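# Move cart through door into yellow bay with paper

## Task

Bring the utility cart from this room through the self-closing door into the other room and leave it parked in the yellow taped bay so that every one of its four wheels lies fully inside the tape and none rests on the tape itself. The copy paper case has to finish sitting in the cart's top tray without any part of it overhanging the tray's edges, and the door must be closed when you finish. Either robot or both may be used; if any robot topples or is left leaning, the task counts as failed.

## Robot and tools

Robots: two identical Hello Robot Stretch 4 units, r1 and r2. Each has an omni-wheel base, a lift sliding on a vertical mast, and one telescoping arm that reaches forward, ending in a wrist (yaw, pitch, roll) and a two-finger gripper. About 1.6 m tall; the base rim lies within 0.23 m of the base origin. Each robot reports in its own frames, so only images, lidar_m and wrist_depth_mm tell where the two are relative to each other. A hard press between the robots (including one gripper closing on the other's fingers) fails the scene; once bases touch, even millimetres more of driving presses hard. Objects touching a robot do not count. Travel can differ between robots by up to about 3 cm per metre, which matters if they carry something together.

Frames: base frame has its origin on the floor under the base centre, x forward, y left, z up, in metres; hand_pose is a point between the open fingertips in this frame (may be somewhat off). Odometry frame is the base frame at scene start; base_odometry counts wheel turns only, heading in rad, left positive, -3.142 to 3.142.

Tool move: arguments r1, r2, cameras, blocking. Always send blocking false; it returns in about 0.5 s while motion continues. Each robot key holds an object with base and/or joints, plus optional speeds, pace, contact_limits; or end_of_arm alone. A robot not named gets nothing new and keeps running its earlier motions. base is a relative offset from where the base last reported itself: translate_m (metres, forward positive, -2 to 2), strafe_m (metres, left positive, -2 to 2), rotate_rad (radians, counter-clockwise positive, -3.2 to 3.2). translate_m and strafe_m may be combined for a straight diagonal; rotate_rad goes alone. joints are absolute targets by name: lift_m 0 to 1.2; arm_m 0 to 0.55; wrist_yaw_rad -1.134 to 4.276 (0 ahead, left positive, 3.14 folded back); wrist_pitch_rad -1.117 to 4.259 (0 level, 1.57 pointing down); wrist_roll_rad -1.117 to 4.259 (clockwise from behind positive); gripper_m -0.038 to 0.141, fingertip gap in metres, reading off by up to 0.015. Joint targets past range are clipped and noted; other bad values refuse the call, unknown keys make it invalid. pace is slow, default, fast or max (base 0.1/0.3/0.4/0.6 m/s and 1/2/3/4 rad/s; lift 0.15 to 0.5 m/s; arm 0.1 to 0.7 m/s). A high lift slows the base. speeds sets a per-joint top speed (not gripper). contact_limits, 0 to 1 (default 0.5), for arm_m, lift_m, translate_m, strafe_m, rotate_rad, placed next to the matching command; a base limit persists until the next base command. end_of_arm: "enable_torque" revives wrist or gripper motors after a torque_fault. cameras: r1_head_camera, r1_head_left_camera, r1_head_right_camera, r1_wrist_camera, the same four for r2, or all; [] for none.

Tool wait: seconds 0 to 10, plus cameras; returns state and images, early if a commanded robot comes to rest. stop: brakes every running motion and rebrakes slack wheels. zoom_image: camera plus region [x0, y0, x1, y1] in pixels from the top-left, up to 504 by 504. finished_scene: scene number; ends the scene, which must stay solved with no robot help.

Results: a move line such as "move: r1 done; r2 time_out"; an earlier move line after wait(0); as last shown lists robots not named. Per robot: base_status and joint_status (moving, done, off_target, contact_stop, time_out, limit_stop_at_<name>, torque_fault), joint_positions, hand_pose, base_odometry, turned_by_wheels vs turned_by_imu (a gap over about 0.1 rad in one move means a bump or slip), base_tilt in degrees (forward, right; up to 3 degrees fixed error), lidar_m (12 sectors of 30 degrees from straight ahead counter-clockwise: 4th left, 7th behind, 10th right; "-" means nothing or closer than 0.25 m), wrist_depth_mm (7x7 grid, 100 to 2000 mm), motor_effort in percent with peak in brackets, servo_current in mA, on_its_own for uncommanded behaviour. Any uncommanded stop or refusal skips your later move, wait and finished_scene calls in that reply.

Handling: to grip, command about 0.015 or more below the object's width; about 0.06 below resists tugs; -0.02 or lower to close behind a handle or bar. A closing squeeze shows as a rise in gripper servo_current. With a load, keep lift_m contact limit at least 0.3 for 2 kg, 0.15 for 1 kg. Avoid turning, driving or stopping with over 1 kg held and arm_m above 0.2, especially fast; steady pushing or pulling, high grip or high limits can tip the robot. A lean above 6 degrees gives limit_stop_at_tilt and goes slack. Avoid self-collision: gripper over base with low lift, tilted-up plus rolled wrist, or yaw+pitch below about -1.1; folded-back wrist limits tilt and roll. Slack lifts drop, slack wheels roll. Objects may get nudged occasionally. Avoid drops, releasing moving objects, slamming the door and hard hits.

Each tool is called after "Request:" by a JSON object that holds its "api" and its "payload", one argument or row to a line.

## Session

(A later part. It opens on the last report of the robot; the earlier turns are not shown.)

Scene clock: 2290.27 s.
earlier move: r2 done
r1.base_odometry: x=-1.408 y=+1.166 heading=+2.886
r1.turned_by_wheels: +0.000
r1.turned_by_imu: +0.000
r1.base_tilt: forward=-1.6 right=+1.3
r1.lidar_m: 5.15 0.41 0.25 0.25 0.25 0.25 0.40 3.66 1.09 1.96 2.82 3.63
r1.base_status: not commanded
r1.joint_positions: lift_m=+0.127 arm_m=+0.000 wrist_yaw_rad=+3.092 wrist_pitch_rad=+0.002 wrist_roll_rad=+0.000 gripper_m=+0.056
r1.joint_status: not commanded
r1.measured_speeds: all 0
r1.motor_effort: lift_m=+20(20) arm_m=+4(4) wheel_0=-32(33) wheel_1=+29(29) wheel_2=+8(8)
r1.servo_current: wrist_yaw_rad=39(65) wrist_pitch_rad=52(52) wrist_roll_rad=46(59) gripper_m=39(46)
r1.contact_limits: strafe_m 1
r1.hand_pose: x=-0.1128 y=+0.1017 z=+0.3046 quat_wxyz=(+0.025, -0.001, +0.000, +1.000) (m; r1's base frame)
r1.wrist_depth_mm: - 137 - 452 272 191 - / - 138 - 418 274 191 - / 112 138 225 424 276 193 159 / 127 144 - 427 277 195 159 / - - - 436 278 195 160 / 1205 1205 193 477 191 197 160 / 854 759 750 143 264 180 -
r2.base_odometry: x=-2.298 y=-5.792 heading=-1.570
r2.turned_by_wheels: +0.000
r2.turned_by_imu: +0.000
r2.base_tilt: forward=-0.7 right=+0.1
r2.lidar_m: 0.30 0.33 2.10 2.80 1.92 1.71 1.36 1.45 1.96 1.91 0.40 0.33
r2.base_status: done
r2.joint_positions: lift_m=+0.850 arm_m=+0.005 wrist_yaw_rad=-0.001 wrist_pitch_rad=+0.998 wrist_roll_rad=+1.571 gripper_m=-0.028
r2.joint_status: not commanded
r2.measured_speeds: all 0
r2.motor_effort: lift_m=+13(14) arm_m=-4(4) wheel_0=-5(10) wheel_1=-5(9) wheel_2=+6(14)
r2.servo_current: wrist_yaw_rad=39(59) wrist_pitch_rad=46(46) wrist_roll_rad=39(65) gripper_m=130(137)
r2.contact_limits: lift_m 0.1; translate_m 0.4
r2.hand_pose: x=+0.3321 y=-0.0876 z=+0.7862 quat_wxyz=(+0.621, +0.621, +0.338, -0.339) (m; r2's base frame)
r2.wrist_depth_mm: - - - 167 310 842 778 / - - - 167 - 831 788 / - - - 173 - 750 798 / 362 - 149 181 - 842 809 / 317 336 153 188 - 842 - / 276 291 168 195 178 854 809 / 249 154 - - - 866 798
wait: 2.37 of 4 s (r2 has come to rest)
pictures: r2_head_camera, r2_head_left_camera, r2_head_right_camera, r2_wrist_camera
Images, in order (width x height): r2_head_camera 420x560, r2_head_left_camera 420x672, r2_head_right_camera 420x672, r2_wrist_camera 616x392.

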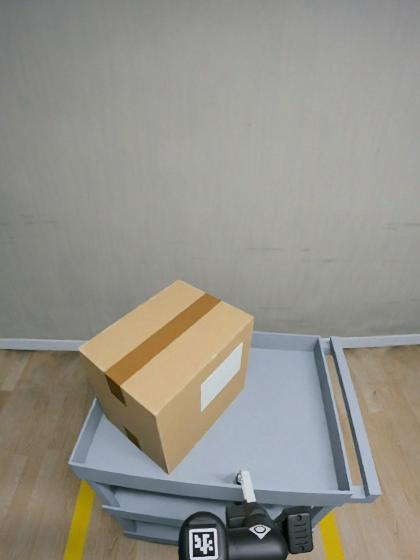

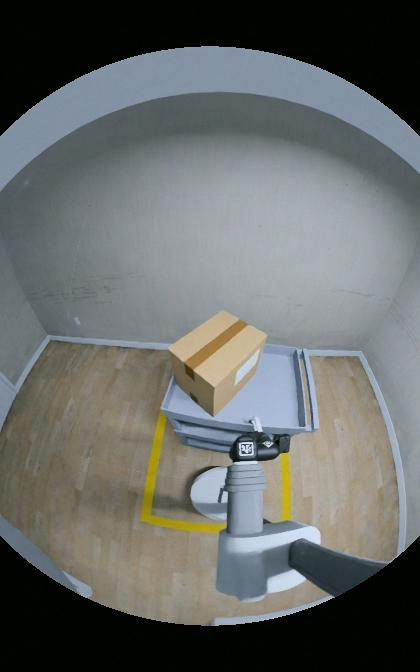

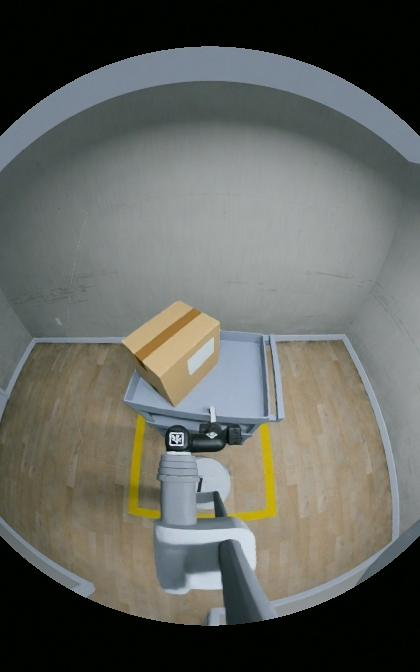

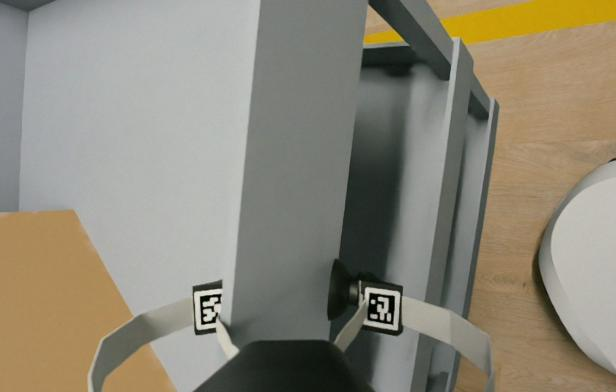

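Request:
{"api": "move", "payload": {
  "r2": {"joints":{"gripper_m":0.1}},
  "blocking": false,
  "cameras": []
}}

Request:
{"api": "wait", "payload": {
  "seconds": 2,
  "cameras": []
}}

Request:
{"api": "move", "payload": {
  "r2": {"joints":{"lift_m":0.97}},
  "blocking": false,
  "cameras": []
}}

Request:
{"api": "wait", "payload": {
  "seconds": 3,
  "cameras": []
}}

Request:
{"api": "move", "payload": {
  "r2": {"base":{"translate_m":-0.6}},
  "blocking": false,
  "cameras": []
}}

Request:
{"api": "wait", "payload": {
  "seconds": 4,
  "cameras": ["r2_head_camera","r2_head_left_camera","r2_head_right_camera"]
}}

Scene clock: 2321.30 s.
move: r2 moving
r1: as last shown
r1.lidar_m: 5.15 0.41 0.25 0.25 0.25 0.25 0.40 3.69 1.10 1.97 2.81 3.64
r1.motor_effort: lift_m=+20(20) arm_m=+4(4) wheel_0=-32(32) wheel_1=+29(29) wheel_2=+8(8)
r1.servo_current: wrist_yaw_rad=46(59) wrist_pitch_rad=39(46) wrist_roll_rad=46(52) gripper_m=39(46)
r1.contact_limits: strafe_m 1
r1.wrist_depth_mm: - 137 - 455 272 191 - / - 138 - 418 272 191 - / 112 138 224 424 274 193 159 / 127 144 - 427 277 195 160 / - - - 436 278 195 160 / 1205 1229 194 477 191 196 160 / 854 759 759 143 265 180 -
r2.base_odometry: x=-2.298 y=-5.792 heading=-1.571
r2.turned_by_wheels: +0.000
r2.turned_by_imu: +0.000
r2.base_tilt: forward=-0.7 right=+0.1
r2.lidar_m: 0.28 0.36 2.12 2.82 1.94 1.72 1.38 1.42 1.98 1.91 0.41 0.32
r2.base_status: not commanded
r2.joint_positions: lift_m=+0.850 arm_m=+0.005 wrist_yaw_rad=-0.001 wrist_pitch_rad=+0.998 wrist_roll_rad=+1.571 gripper_m=-0.003
r2.joint_status: gripper_m moving
r2.measured_speeds: all 0
r2.motor_effort: lift_m=+13(14) arm_m=-4(4) wheel_0=-4(5) wheel_1=-6(6) wheel_2=+4(5)
r2.servo_current: wrist_yaw_rad=46(59) wrist_pitch_rad=33(39) wrist_roll_rad=46(59) gripper_m=85(117)
r2.contact_limits: lift_m 0.1; translate_m 0.4
r2.hand_pose: x=+0.3321 y=-0.0876 z=+0.7862 quat_wxyz=(+0.621, +0.621, +0.338, -0.339) (m; r2's base frame)
r2.wrist_depth_mm: - - - 168 312 842 788 / - - - 175 - 831 788 / - - 152 178 - 750 788 / 370 - 153 181 - 842 809 / 320 342 156 191 - 854 - / 278 300 174 196 180 854 820 / 251 265 - - - 831 798
pictures: none
No camera images: "cameras" was empty.

Scene clock: 2322.80 s.
earlier move: r2 done
r1.base_odometry: x=-1.408 y=+1.166 heading=+2.886
r1.turned_by_wheels: +0.000
r1.turned_by_imu: +0.000
r1.base_tilt: forward=-1.6 right=+1.3
r1.lidar_m: 5.16 0.41 0.25 0.25 0.25 0.25 0.41 3.67 1.11 1.97 2.78 3.60
r1.base_status: not commanded
r1.joint_positions: lift_m=+0.127 arm_m=+0.000 wrist_yaw_rad=+3.092 wrist_pitch_rad=+0.002 wrist_roll_rad=+0.000 gripper_m=+0.056
r1.joint_status: not commanded
r1.measured_speeds: all 0
r1.motor_effort: lift_m=+20(20) arm_m=+4(4) wheel_0=-32(33) wheel_1=+29(29) wheel_2=+8(8)
r1.servo_current: wrist_yaw_rad=33(72) wrist_pitch_rad=46(52) wrist_roll_rad=46(65) gripper_m=46(46)
r1.contact_limits: strafe_m 1
r1.hand_pose: x=-0.1128 y=+0.1017 z=+0.3046 quat_wxyz=(+0.025, -0.001, +0.000, +1.000) (m; r1's base frame)
r1.wrist_depth_mm: - 137 - 452 272 191 - / - 138 - 418 272 192 - / 112 138 224 421 276 193 159 / 127 144 - 430 277 195 159 / - - - 436 278 196 160 / 1182 1229 193 480 190 195 160 / 854 759 759 143 265 179 -
r2.base_odometry: x=-2.298 y=-5.792 heading=-1.571
r2.turned_by_wheels: +0.000
r2.turned_by_imu: +0.000
r2.base_tilt: forward=-0.7 right=+0.1
r2.lidar_m: 0.33 0.36 2.13 2.81 1.93 1.70 1.37 1.46 2.01 1.92 0.43 0.33
r2.base_status: not commanded
r2.joint_positions: lift_m=+0.850 arm_m=+0.005 wrist_yaw_rad=-0.001 wrist_pitch_rad=+0.994 wrist_roll_rad=+1.571 gripper_m=+0.100
r2.joint_status: all done
r2.measured_speeds: all 0
r2.motor_effort: lift_m=+13(14) arm_m=-4(4) wheel_0=-4(5) wheel_1=-5(6) wheel_2=+1(5)
r2.servo_current: wrist_yaw_rad=39(59) wrist_pitch_rad=46(52) wrist_roll_rad=46(59) gripper_m=39(117)
r2.contact_limits: lift_m 0.1; translate_m 0.4
r2.hand_pose: x=+0.3331 y=-0.0876 z=+0.7869 quat_wxyz=(+0.621, +0.622, +0.337, -0.338) (m; r2's base frame)
r2.wrist_depth_mm: - - - 177 317 842 788 / 445 - 153 181 - 831 798 / 452 - 154 188 - 732 788 / - - 158 189 - 831 798 / 322 347 162 194 224 854 820 / 282 301 168 193 186 842 809 / 254 282 161 - - 891 798
wait: 1.50 of 2 s (r2 has come to rest)
pictures: none
No camera images: "cameras" was empty.

Scene clock: 2323.30 s.
move: r2 moving
r1: as last shown
r1.lidar_m: 5.13 0.39 0.25 0.25 0.25 0.25 0.40 3.66 1.08 1.95 2.80 3.63
r1.motor_effort: lift_m=+20(20) arm_m=+4(4) wheel_0=-32(32) wheel_1=+29(29) wheel_2=+8(8)
r1.servo_current: wrist_yaw_rad=52(59) wrist_pitch_rad=39(46) wrist_roll_rad=46(65) gripper_m=33(46)
r1.contact_limits: strafe_m 1
r1.wrist_depth_mm: - 137 - 455 271 191 - / - 138 - 421 273 191 - / 112 138 224 424 276 192 159 / 127 144 - 424 277 195 160 / - - - 433 278 195 160 / 1229 1229 194 473 191 196 160 / 854 768 759 143 265 180 -
r2.base_odometry: x=-2.298 y=-5.792 heading=-1.571
r2.turned_by_wheels: +0.000
r2.turned_by_imu: +0.000
r2.base_tilt: forward=-0.7 right=+0.1
r2.lidar_m: 0.32 0.35 2.11 2.80 1.93 1.69 1.36 1.42 1.97 1.90 0.41 0.32
r2.base_status: not commanded
r2.joint_positions: lift_m=+0.888 arm_m=+0.005 wrist_yaw_rad=-0.001 wrist_pitch_rad=+0.998 wrist_roll_rad=+1.571 gripper_m=+0.100
r2.joint_status: lift_m moving
r2.measured_speeds: translate_m=+0.000 strafe_m=+0.000 rotate_rad=+0.000 lift_m=+0.146 arm_m=+0.000 wrist_yaw_rad=+0.000 wrist_pitch_rad=+0.003 wrist_roll_rad=+0.000
r2.motor_effort: lift_m=+20(24) arm_m=-4(4) wheel_0=-4(4) wheel_1=-4(5) wheel_2=+2(2)
r2.servo_current: wrist_yaw_rad=46(59) wrist_pitch_rad=39(59) wrist_roll_rad=46(59) gripper_m=52(59)
r2.contact_limits: translate_m 0.4
r2.hand_pose: x=+0.3321 y=-0.0876 z=+0.8235 quat_wxyz=(+0.621, +0.621, +0.338, -0.339) (m; r2's base frame)
r2.wrist_depth_mm: 445 - - 187 317 904 820 / 455 - - 198 - 866 820 / 466 - - 200 - 854 809 / 462 - - 204 - 878 842 / 322 364 - 206 224 878 - / 282 320 188 208 185 866 842 / 253 281 307 - - 904 809
pictures: none
No camera images: "cameras" was empty.

Scene clock: 2324.33 s.
earlier move: r2 done
r1.base_odometry: x=-1.408 y=+1.166 heading=+2.886
r1.turned_by_wheels: +0.000
r1.turned_by_imu: +0.000
r1.base_tilt: forward=-1.6 right=+1.3
r1.lidar_m: 5.15 0.43 0.25 0.25 0.25 0.25 0.43 3.65 1.09 1.99 2.81 3.65
r1.base_status: not commanded
r1.joint_positions: lift_m=+0.127 arm_m=+0.000 wrist_yaw_rad=+3.092 wrist_pitch_rad=+0.002 wrist_roll_rad=+0.000 gripper_m=+0.056
r1.joint_status: not commanded
r1.measured_speeds: all 0
r1.motor_effort: lift_m=+20(20) arm_m=+4(4) wheel_0=-33(33) wheel_1=+29(29) wheel_2=+8(8)
r1.servo_current: wrist_yaw_rad=59(65) wrist_pitch_rad=39(46) wrist_roll_rad=59(72) gripper_m=39(46)
r1.contact_limits: strafe_m 1
r1.hand_pose: x=-0.1128 y=+0.1017 z=+0.3046 quat_wxyz=(+0.025, -0.001, +0.000, +1.000) (m; r1's base frame)
r1.wrist_depth_mm: - 138 - 455 271 192 - / - 138 - 421 273 191 - / 112 138 224 424 276 193 159 / 126 144 - 427 276 195 160 / - - - 430 276 196 161 / 1205 1229 193 477 190 196 160 / 866 759 768 143 264 180 -
r2.base_odometry: x=-2.298 y=-5.792 heading=-1.571
r2.turned_by_wheels: +0.000
r2.turned_by_imu: +0.000
r2.base_tilt: forward=-0.7 right=+0.1
r2.lidar_m: 0.31 0.36 2.08 2.82 1.93 1.71 1.36 1.46 1.99 1.89 0.39 0.32
r2.base_status: not commanded
r2.joint_positions: lift_m=+0.970 arm_m=+0.005 wrist_yaw_rad=-0.001 wrist_pitch_rad=+0.998 wrist_roll_rad=+1.571 gripper_m=+0.100
r2.joint_status: all done
r2.measured_speeds: all 0
r2.motor_effort: lift_m=+21(25) arm_m=-4(4) wheel_0=-3(4) wheel_1=-5(5) wheel_2=+1(2)
r2.servo_current: wrist_yaw_rad=52(59) wrist_pitch_rad=39(59) wrist_roll_rad=59(59) gripper_m=52(59)
r2.contact_limits: translate_m 0.4
r2.hand_pose: x=+0.3321 y=-0.0876 z=+0.9056 quat_wxyz=(+0.621, +0.621, +0.338, -0.339) (m; r2's base frame)
r2.wrist_depth_mm: - 466 377 - 281 991 - / 500 530 - - 268 931 891 / 504 - - - 267 917 891 / 504 455 - - 282 946 904 / 325 384 418 - 274 946 - / 283 319 193 262 187 946 904 / 253 279 327 - - 991 891
wait: 1.03 of 3 s (r2 has come to rest)
pictures: none
No camera images: "cameras" was empty.

Scene clock: 2324.83 s.
move: r2 moving
r1: as last shown
r1.lidar_m: 5.16 0.40 0.25 0.25 0.25 0.25 0.42 3.68 1.10 2.00 2.79 3.65
r1.servo_current: wrist_yaw_rad=59(59) wrist_pitch_rad=46(52) wrist_roll_rad=26(65) gripper_m=39(46)
r1.contact_limits: strafe_m 1
r1.wrist_depth_mm: - 137 - 452 272 191 - / - 138 - 418 271 192 - / 112 138 224 421 273 193 159 / 126 144 - 427 277 195 160 / - - - 433 276 196 160 / 1229 1205 193 477 191 196 160 / 854 759 759 143 265 180 -
r2.base_odometry: x=-2.298 y=-5.760 heading=-1.571
r2.turned_by_wheels: +0.000
r2.turned_by_imu: +0.000
r2.base_tilt: forward=-0.6 right=+0.1
r2.lidar_m: 0.32 0.39 2.17 2.80 1.91 1.68 1.34 1.40 1.96 1.91 0.45 0.36
r2.base_status: translate_m moving
r2.joint_positions: lift_m=+0.970 arm_m=+0.005 wrist_yaw_rad=-0.001 wrist_pitch_rad=+0.998 wrist_roll_rad=+1.571 gripper_m=+0.100
r2.joint_status: not commanded
r2.measured_speeds: translate_m=-0.121 strafe_m=-0.001 rotate_rad=-0.006 lift_m=+0.000 arm_m=+0.000 wrist_yaw_rad=+0.000 wrist_pitch_rad=+0.000 wrist_roll_rad=+0.000
r2.motor_effort: lift_m=+21(21) arm_m=-4(4) wheel_0=-6(8) wheel_1=-7(9) wheel_2=+12(13)
r2.servo_current: wrist_yaw_rad=46(65) wrist_pitch_rad=39(46) wrist_roll_rad=46(59) gripper_m=52(59)
r2.hand_pose: x=+0.3321 y=-0.0876 z=+0.9056 quat_wxyz=(+0.621, +0.621, +0.338, -0.339) (m; r2's base frame)
r2.wrist_depth_mm: 500 452 384 267 359 976 - / 517 - - 267 436 960 891 / 530 - - 277 - 960 891 / 512 445 - 286 - 946 904 / 340 399 433 300 - 960 - / 298 340 193 282 185 960 917 / 270 291 343 - - 991 904
pictures: none
No camera images: "cameras" was empty.

Scene clock: 2327.83 s.
earlier move: r2 done
r1.base_odometry: x=-1.408 y=+1.166 heading=+2.886
r1.turned_by_wheels: +0.000
r1.turned_by_imu: +0.000
r1.base_tilt: forward=-1.6 right=+1.3
r1.lidar_m: 5.14 0.41 0.25 0.25 0.27 0.25 0.40 3.65 1.09 1.96 2.79 3.62
r1.base_status: not commanded
r1.joint_positions: lift_m=+0.127 arm_m=+0.000 wrist_yaw_rad=+3.092 wrist_pitch_rad=+0.002 wrist_roll_rad=+0.000 gripper_m=+0.056
r1.joint_status: not commanded
r1.measured_speeds: all 0
r1.motor_effort: lift_m=+20(20) arm_m=+4(4) wheel_0=-32(33) wheel_1=+29(29) wheel_2=+8(8)
r1.servo_current: wrist_yaw_rad=65(65) wrist_pitch_rad=46(52) wrist_roll_rad=46(65) gripper_m=39(46)
r1.contact_limits: strafe_m 1
r1.hand_pose: x=-0.1128 y=+0.1017 z=+0.3046 quat_wxyz=(+0.025, -0.001, +0.000, +1.000) (m; r1's base frame)
r1.wrist_depth_mm: - 137 - 455 271 191 - / - 138 - 418 272 193 - / 112 138 224 424 276 193 159 / 126 144 - 430 276 195 160 / - - 1537 473 278 195 160 / 1205 1229 194 477 191 195 160 / 842 768 750 143 265 180 -
r2.base_odometry: x=-2.298 y=-5.192 heading=-1.571
r2.turned_by_wheels: +0.000
r2.turned_by_imu: +0.000
r2.base_tilt: forward=-0.7 right=+0.1
r2.lidar_m: 0.89 1.00 2.96 2.77 1.26 4.19 0.75 0.81 1.16 1.89 1.97 0.92
r2.base_status: done
r2.joint_positions: lift_m=+0.970 arm_m=+0.005 wrist_yaw_rad=-0.001 wrist_pitch_rad=+0.998 wrist_roll_rad=+1.571 gripper_m=+0.100
r2.joint_status: not commanded
r2.measured_speeds: all 0
r2.motor_effort: lift_m=+21(21) arm_m=-4(4) wheel_0=-3(10) wheel_1=-3(9) wheel_2=+4(14)
r2.servo_current: wrist_yaw_rad=46(65) wrist_pitch_rad=39(46) wrist_roll_rad=46(59) gripper_m=46(59)
r2.hand_pose: x=+0.3321 y=-0.0876 z=+0.9056 quat_wxyz=(+0.621, +0.621, +0.338, -0.339) (m; r2's base frame)
r2.wrist_depth_mm: - 1808 1537 1281 1098 976 878 / 585 1808 1537 1281 1098 960 866 / 597 1118 1464 1281 1118 991 878 / 615 1138 - 1255 1118 991 904 / 634 1138 - 1281 1118 991 - / 647 1078 189 1281 195 960 904 / 654 1708 1576 - 1098 1008 891
wait: 3.00 of 4 s (r2 has come to rest)
pictures: r2_head_camera, r2_head_left_camera, r2_head_right_camera
Images, in order (width x height): r2_head_camera 420x560, r2_head_left_camera 420x672, r2_head_right_camera 420x672.

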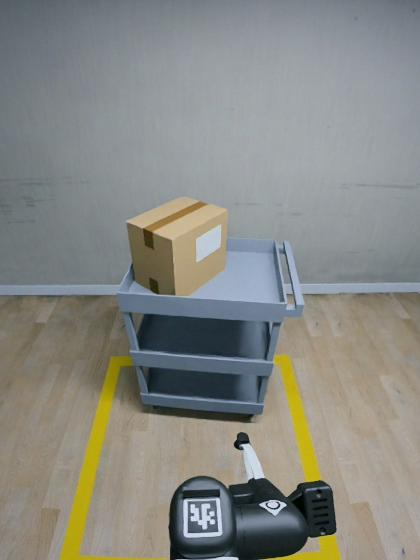

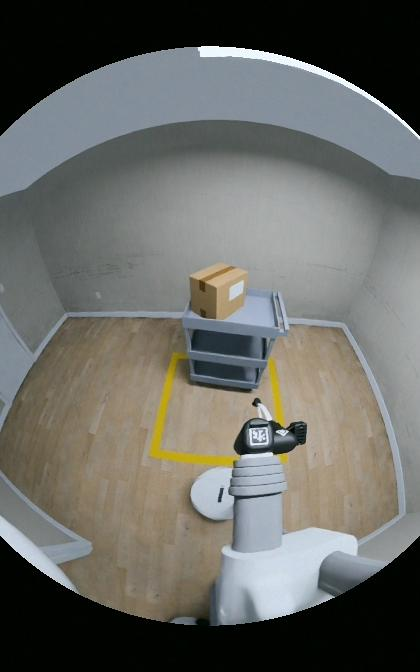

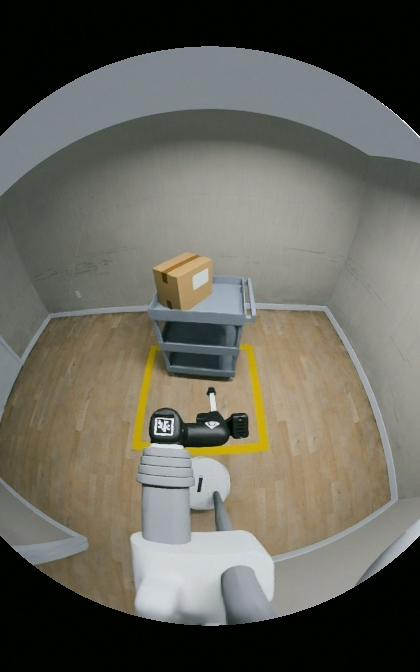

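Request:
{"api": "move", "payload": {
  "r2": {"base":{"translate_m":0.605,"strafe_m":0.06}},
  "blocking": false,
  "cameras": []
}}

Request:
{"api": "wait", "payload": {
  "seconds": 5,
  "cameras": ["r2_wrist_camera"]
}}

Request:
{"api": "move", "payload": {
  "r2": {"joints":{"lift_m":0.85},"contact_limits":{"lift_m":0.1},"pace":"slow"},
  "blocking": false,
  "cameras": []
}}

Request:
{"api": "wait", "payload": {
  "seconds": 3,
  "cameras": ["r2_head_camera","r2_wrist_camera"]
}}

Scene clock: 2344.23 s.
move: r2 moving
r1: as last shown
r1.lidar_m: 5.13 0.40 0.25 0.25 0.25 0.25 0.41 3.66 1.09 1.96 2.78 3.62
r1.servo_current: wrist_yaw_rad=46(65) wrist_pitch_rad=33(52) wrist_roll_rad=46(59) gripper_m=46(46)
r1.contact_limits: strafe_m 1
r1.wrist_depth_mm: - 138 - 455 271 191 - / - 137 - 421 273 192 - / 112 138 226 424 276 193 159 / 126 144 - 430 276 195 160 / - - 1576 473 277 195 160 / 1229 1205 194 480 191 196 160 / 866 750 750 143 264 180 -
r2.base_odometry: x=-2.295 y=-5.223 heading=-1.571
r2.turned_by_wheels: +0.000
r2.turned_by_imu: +0.001
r2.base_tilt: forward=-0.7 right=+0.0
r2.lidar_m: 0.87 0.95 2.90 2.83 1.28 4.20 0.80 0.85 1.18 1.90 1.99 0.88
r2.base_status: translate_m moving; strafe_m moving
r2.joint_positions: lift_m=+0.970 arm_m=+0.005 wrist_yaw_rad=-0.001 wrist_pitch_rad=+0.998 wrist_roll_rad=+1.571 gripper_m=+0.100
r2.joint_status: not commanded
r2.measured_speeds: translate_m=+0.121 strafe_m=+0.011 rotate_rad=+0.005 lift_m=+0.000 arm_m=+0.000 wrist_yaw_rad=+0.000 wrist_pitch_rad=+0.000 wrist_roll_rad=+0.000
r2.motor_effort: lift_m=+21(21) arm_m=-4(4) wheel_0=+4(9) wheel_1=+8(9) wheel_2=-12(12)
r2.servo_current: wrist_yaw_rad=46(52) wrist_pitch_rad=39(46) wrist_roll_rad=52(52) gripper_m=52(52)
r2.hand_pose: x=+0.3321 y=-0.0876 z=+0.9056 quat_wxyz=(+0.621, +0.621, +0.338, -0.339) (m; r2's base frame)
r2.wrist_depth_mm: - 1808 1499 1281 1098 991 878 / 580 1756 1537 1281 1098 960 878 / 591 1098 - 1255 1118 991 878 / 597 1098 - 1255 1098 1008 904 / 615 1118 - 1255 1118 976 - / 615 1078 188 1255 194 976 917 / 647 1708 1537 - 1098 991 878
pictures: none
No camera images: "cameras" was empty.

Scene clock: 2347.23 s.
earlier move: r2 done
r1.base_odometry: x=-1.408 y=+1.166 heading=+2.886
r1.turned_by_wheels: +0.000
r1.turned_by_imu: +0.000
r1.base_tilt: forward=-1.6 right=+1.3
r1.lidar_m: 5.14 0.38 0.25 0.25 0.25 0.25 0.41 3.68 1.08 1.97 2.80 3.63
r1.base_status: not commanded
r1.joint_positions: lift_m=+0.127 arm_m=+0.000 wrist_yaw_rad=+3.092 wrist_pitch_rad=+0.002 wrist_roll_rad=+0.000 gripper_m=+0.056
r1.joint_status: not commanded
r1.measured_speeds: all 0
r1.motor_effort: lift_m=+20(20) arm_m=+4(4) wheel_0=-32(33) wheel_1=+29(29) wheel_2=+8(8)
r1.servo_current: wrist_yaw_rad=33(72) wrist_pitch_rad=46(52) wrist_roll_rad=39(65) gripper_m=46(46)
r1.contact_limits: strafe_m 1
r1.hand_pose: x=-0.1128 y=+0.1017 z=+0.3046 quat_wxyz=(+0.025, -0.001, +0.000, +1.000) (m; r1's base frame)
r1.wrist_depth_mm: - 137 - 455 271 191 - / - 137 - 421 273 192 - / 112 138 225 424 276 193 159 / 126 144 - 424 276 195 160 / - - - 430 277 196 160 / 1205 1182 193 480 191 195 160 / 842 759 750 143 264 180 -
r2.base_odometry: x=-2.238 y=-5.797 heading=-1.570
r2.turned_by_wheels: +0.000
r2.turned_by_imu: +0.001
r2.base_tilt: forward=-0.7 right=+0.1
r2.lidar_m: 0.32 0.35 2.10 2.74 1.92 1.65 1.39 1.44 2.05 1.97 0.38 0.33
r2.base_status: done
r2.joint_positions: lift_m=+0.970 arm_m=+0.005 wrist_yaw_rad=-0.001 wrist_pitch_rad=+0.998 wrist_roll_rad=+1.571 gripper_m=+0.100
r2.joint_status: not commanded
r2.measured_speeds: all 0
r2.motor_effort: lift_m=+21(21) arm_m=-4(4) wheel_0=+4(10) wheel_1=+4(10) wheel_2=-3(15)
r2.servo_current: wrist_yaw_rad=46(59) wrist_pitch_rad=46(46) wrist_roll_rad=52(59) gripper_m=46(59)
r2.hand_pose: x=+0.3321 y=-0.0876 z=+0.9056 quat_wxyz=(+0.621, +0.621, +0.338, -0.339) (m; r2's base frame)
r2.wrist_depth_mm: - - - - 278 521 878 / 500 539 - - 271 917 891 / 366 430 - - 272 931 891 / 306 368 418 - 282 931 904 / 264 312 377 260 282 946 - / 235 262 196 274 187 960 904 / 208 229 268 - - 1008 891
wait: 3.00 of 5 s (r2 has come to rest)
pictures: r2_wrist_camera
Images, in order (width x height): r2_wrist_camera 616x392.

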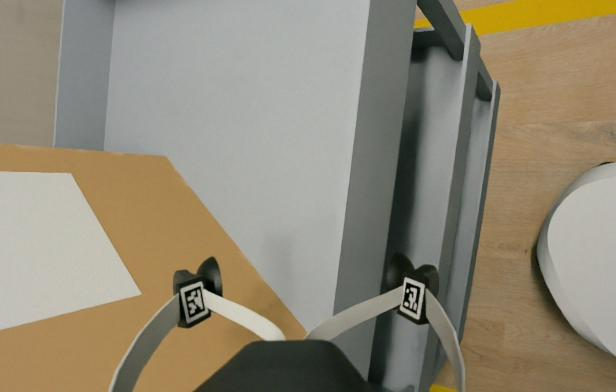

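Scene clock: 2347.73 s.
move: r2 moving
r1: as last shown
r1.lidar_m: 5.14 0.41 0.25 0.25 0.26 0.25 0.39 3.69 1.10 1.95 2.80 3.63
r1.motor_effort: lift_m=+20(20) arm_m=+4(4) wheel_0=-32(32) wheel_1=+29(29) wheel_2=+8(8)
r1.servo_current: wrist_yaw_rad=52(59) wrist_pitch_rad=39(46) wrist_roll_rad=39(65) gripper_m=39(46)
r1.contact_limits: strafe_m 1
r1.wrist_depth_mm: - 138 - 452 271 191 - / - 138 - 424 273 192 - / 112 138 224 424 274 193 160 / 127 144 - 430 277 195 159 / - - - 433 277 195 160 / 1205 1229 193 477 191 196 161 / 866 759 759 143 265 180 -
r2.base_odometry: x=-2.238 y=-5.797 heading=-1.570
r2.turned_by_wheels: +0.000
r2.turned_by_imu: +0.000
r2.base_tilt: forward=-0.7 right=+0.1
r2.lidar_m: 0.31 0.36 2.09 2.73 1.93 1.66 1.36 1.45 2.01 1.97 0.41 0.30
r2.base_status: not commanded
r2.joint_positions: lift_m=+0.945 arm_m=+0.005 wrist_yaw_rad=-0.001 wrist_pitch_rad=+0.998 wrist_roll_rad=+1.571 gripper_m=+0.100
r2.joint_status: lift_m moving
r2.measured_speeds: translate_m=+0.000 strafe_m=+0.000 rotate_rad=+0.000 lift_m=-0.097 arm_m=+0.000 wrist_yaw_rad=+0.000 wrist_pitch_rad=+0.000 wrist_roll_rad=+0.000
r2.motor_effort: lift_m=+13(24) arm_m=-3(4) wheel_0=+4(4) wheel_1=+4(4) wheel_2=-3(3)
r2.servo_current: wrist_yaw_rad=39(46) wrist_pitch_rad=39(46) wrist_roll_rad=46(59) gripper_m=52(59)
r2.contact_limits: lift_m 0.1
r2.hand_pose: x=+0.3321 y=-0.0876 z=+0.8809 quat_wxyz=(+0.621, +0.621, +0.338, -0.339) (m; r2's base frame)
r2.wrist_depth_mm: 484 - - - 265 904 854 / 488 - - - 258 891 854 / 379 - - - 266 904 866 / 306 370 - 240 272 931 878 / 264 312 368 247 279 946 - / 235 262 196 247 186 931 904 / 210 229 267 - - 976 866
pictures: none
No camera images: "cameras" was empty.

Scene clock: 2349.07 s.
earlier move: r2 done
r1.base_odometry: x=-1.408 y=+1.166 heading=+2.886
r1.turned_by_wheels: +0.000
r1.turned_by_imu: +0.000
r1.base_tilt: forward=-1.5 right=+1.3
r1.lidar_m: 5.15 0.40 0.25 0.25 0.25 0.25 0.41 3.67 1.11 1.98 2.81 3.64
r1.base_status: not commanded
r1.joint_positions: lift_m=+0.127 arm_m=+0.000 wrist_yaw_rad=+3.092 wrist_pitch_rad=+0.002 wrist_roll_rad=+0.000 gripper_m=+0.056
r1.joint_status: not commanded
r1.measured_speeds: all 0
r1.motor_effort: lift_m=+20(20) arm_m=+4(4) wheel_0=-32(33) wheel_1=+29(29) wheel_2=+8(8)
r1.servo_current: wrist_yaw_rad=72(72) wrist_pitch_rad=33(46) wrist_roll_rad=46(65) gripper_m=39(46)
r1.contact_limits: strafe_m 1
r1.hand_pose: x=-0.1128 y=+0.1017 z=+0.3046 quat_wxyz=(+0.025, -0.001, +0.000, +1.000) (m; r1's base frame)
r1.wrist_depth_mm: - 137 - 455 271 191 - / - 138 - 421 273 192 - / 112 138 224 427 274 194 159 / 127 144 - 427 276 195 159 / - - - 436 277 196 160 / 1205 1205 194 480 191 195 160 / 866 759 759 143 264 180 -
r2.base_odometry: x=-2.238 y=-5.797 heading=-1.570
r2.turned_by_wheels: +0.000
r2.turned_by_imu: +0.000
r2.base_tilt: forward=-0.6 right=+0.1
r2.lidar_m: 0.29 0.35 2.13 2.74 1.94 1.64 1.37 1.46 2.04 1.95 0.42 0.34
r2.base_status: not commanded
r2.joint_positions: lift_m=+0.851 arm_m=+0.005 wrist_yaw_rad=-0.001 wrist_pitch_rad=+0.998 wrist_roll_rad=+1.571 gripper_m=+0.100
r2.joint_status: all done
r2.measured_speeds: all 0
r2.motor_effort: lift_m=+10(24) arm_m=-4(4) wheel_0=+4(4) wheel_1=+4(4) wheel_2=-3(3)
r2.servo_current: wrist_yaw_rad=33(65) wrist_pitch_rad=39(46) wrist_roll_rad=46(65) gripper_m=46(59)
r2.contact_limits: lift_m 0.1
r2.hand_pose: x=+0.3321 y=-0.0876 z=+0.7865 quat_wxyz=(+0.621, +0.621, +0.338, -0.339) (m; r2's base frame)
r2.wrist_depth_mm: - - - 178 484 831 798 / 445 - 154 184 - 699 788 / 353 - 156 187 - 741 788 / 307 334 161 189 - 854 798 / 263 300 163 196 224 854 831 / 234 248 171 195 185 866 809 / 208 232 252 - - 891 798
wait: 1.33 of 3 s (r2 has come to rest)
pictures: r2_head_camera, r2_wrist_camera
Images, in order (width x height): r2_head_camera 420x560, r2_wrist_camera 616x392.

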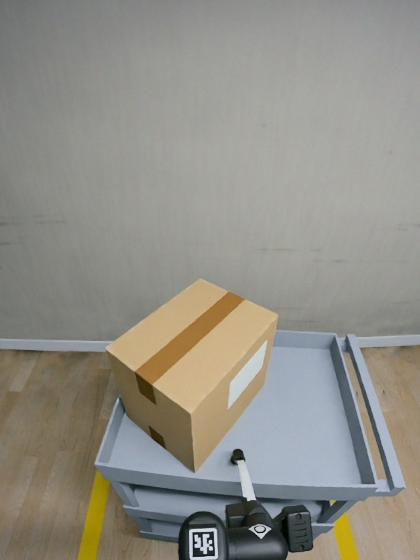

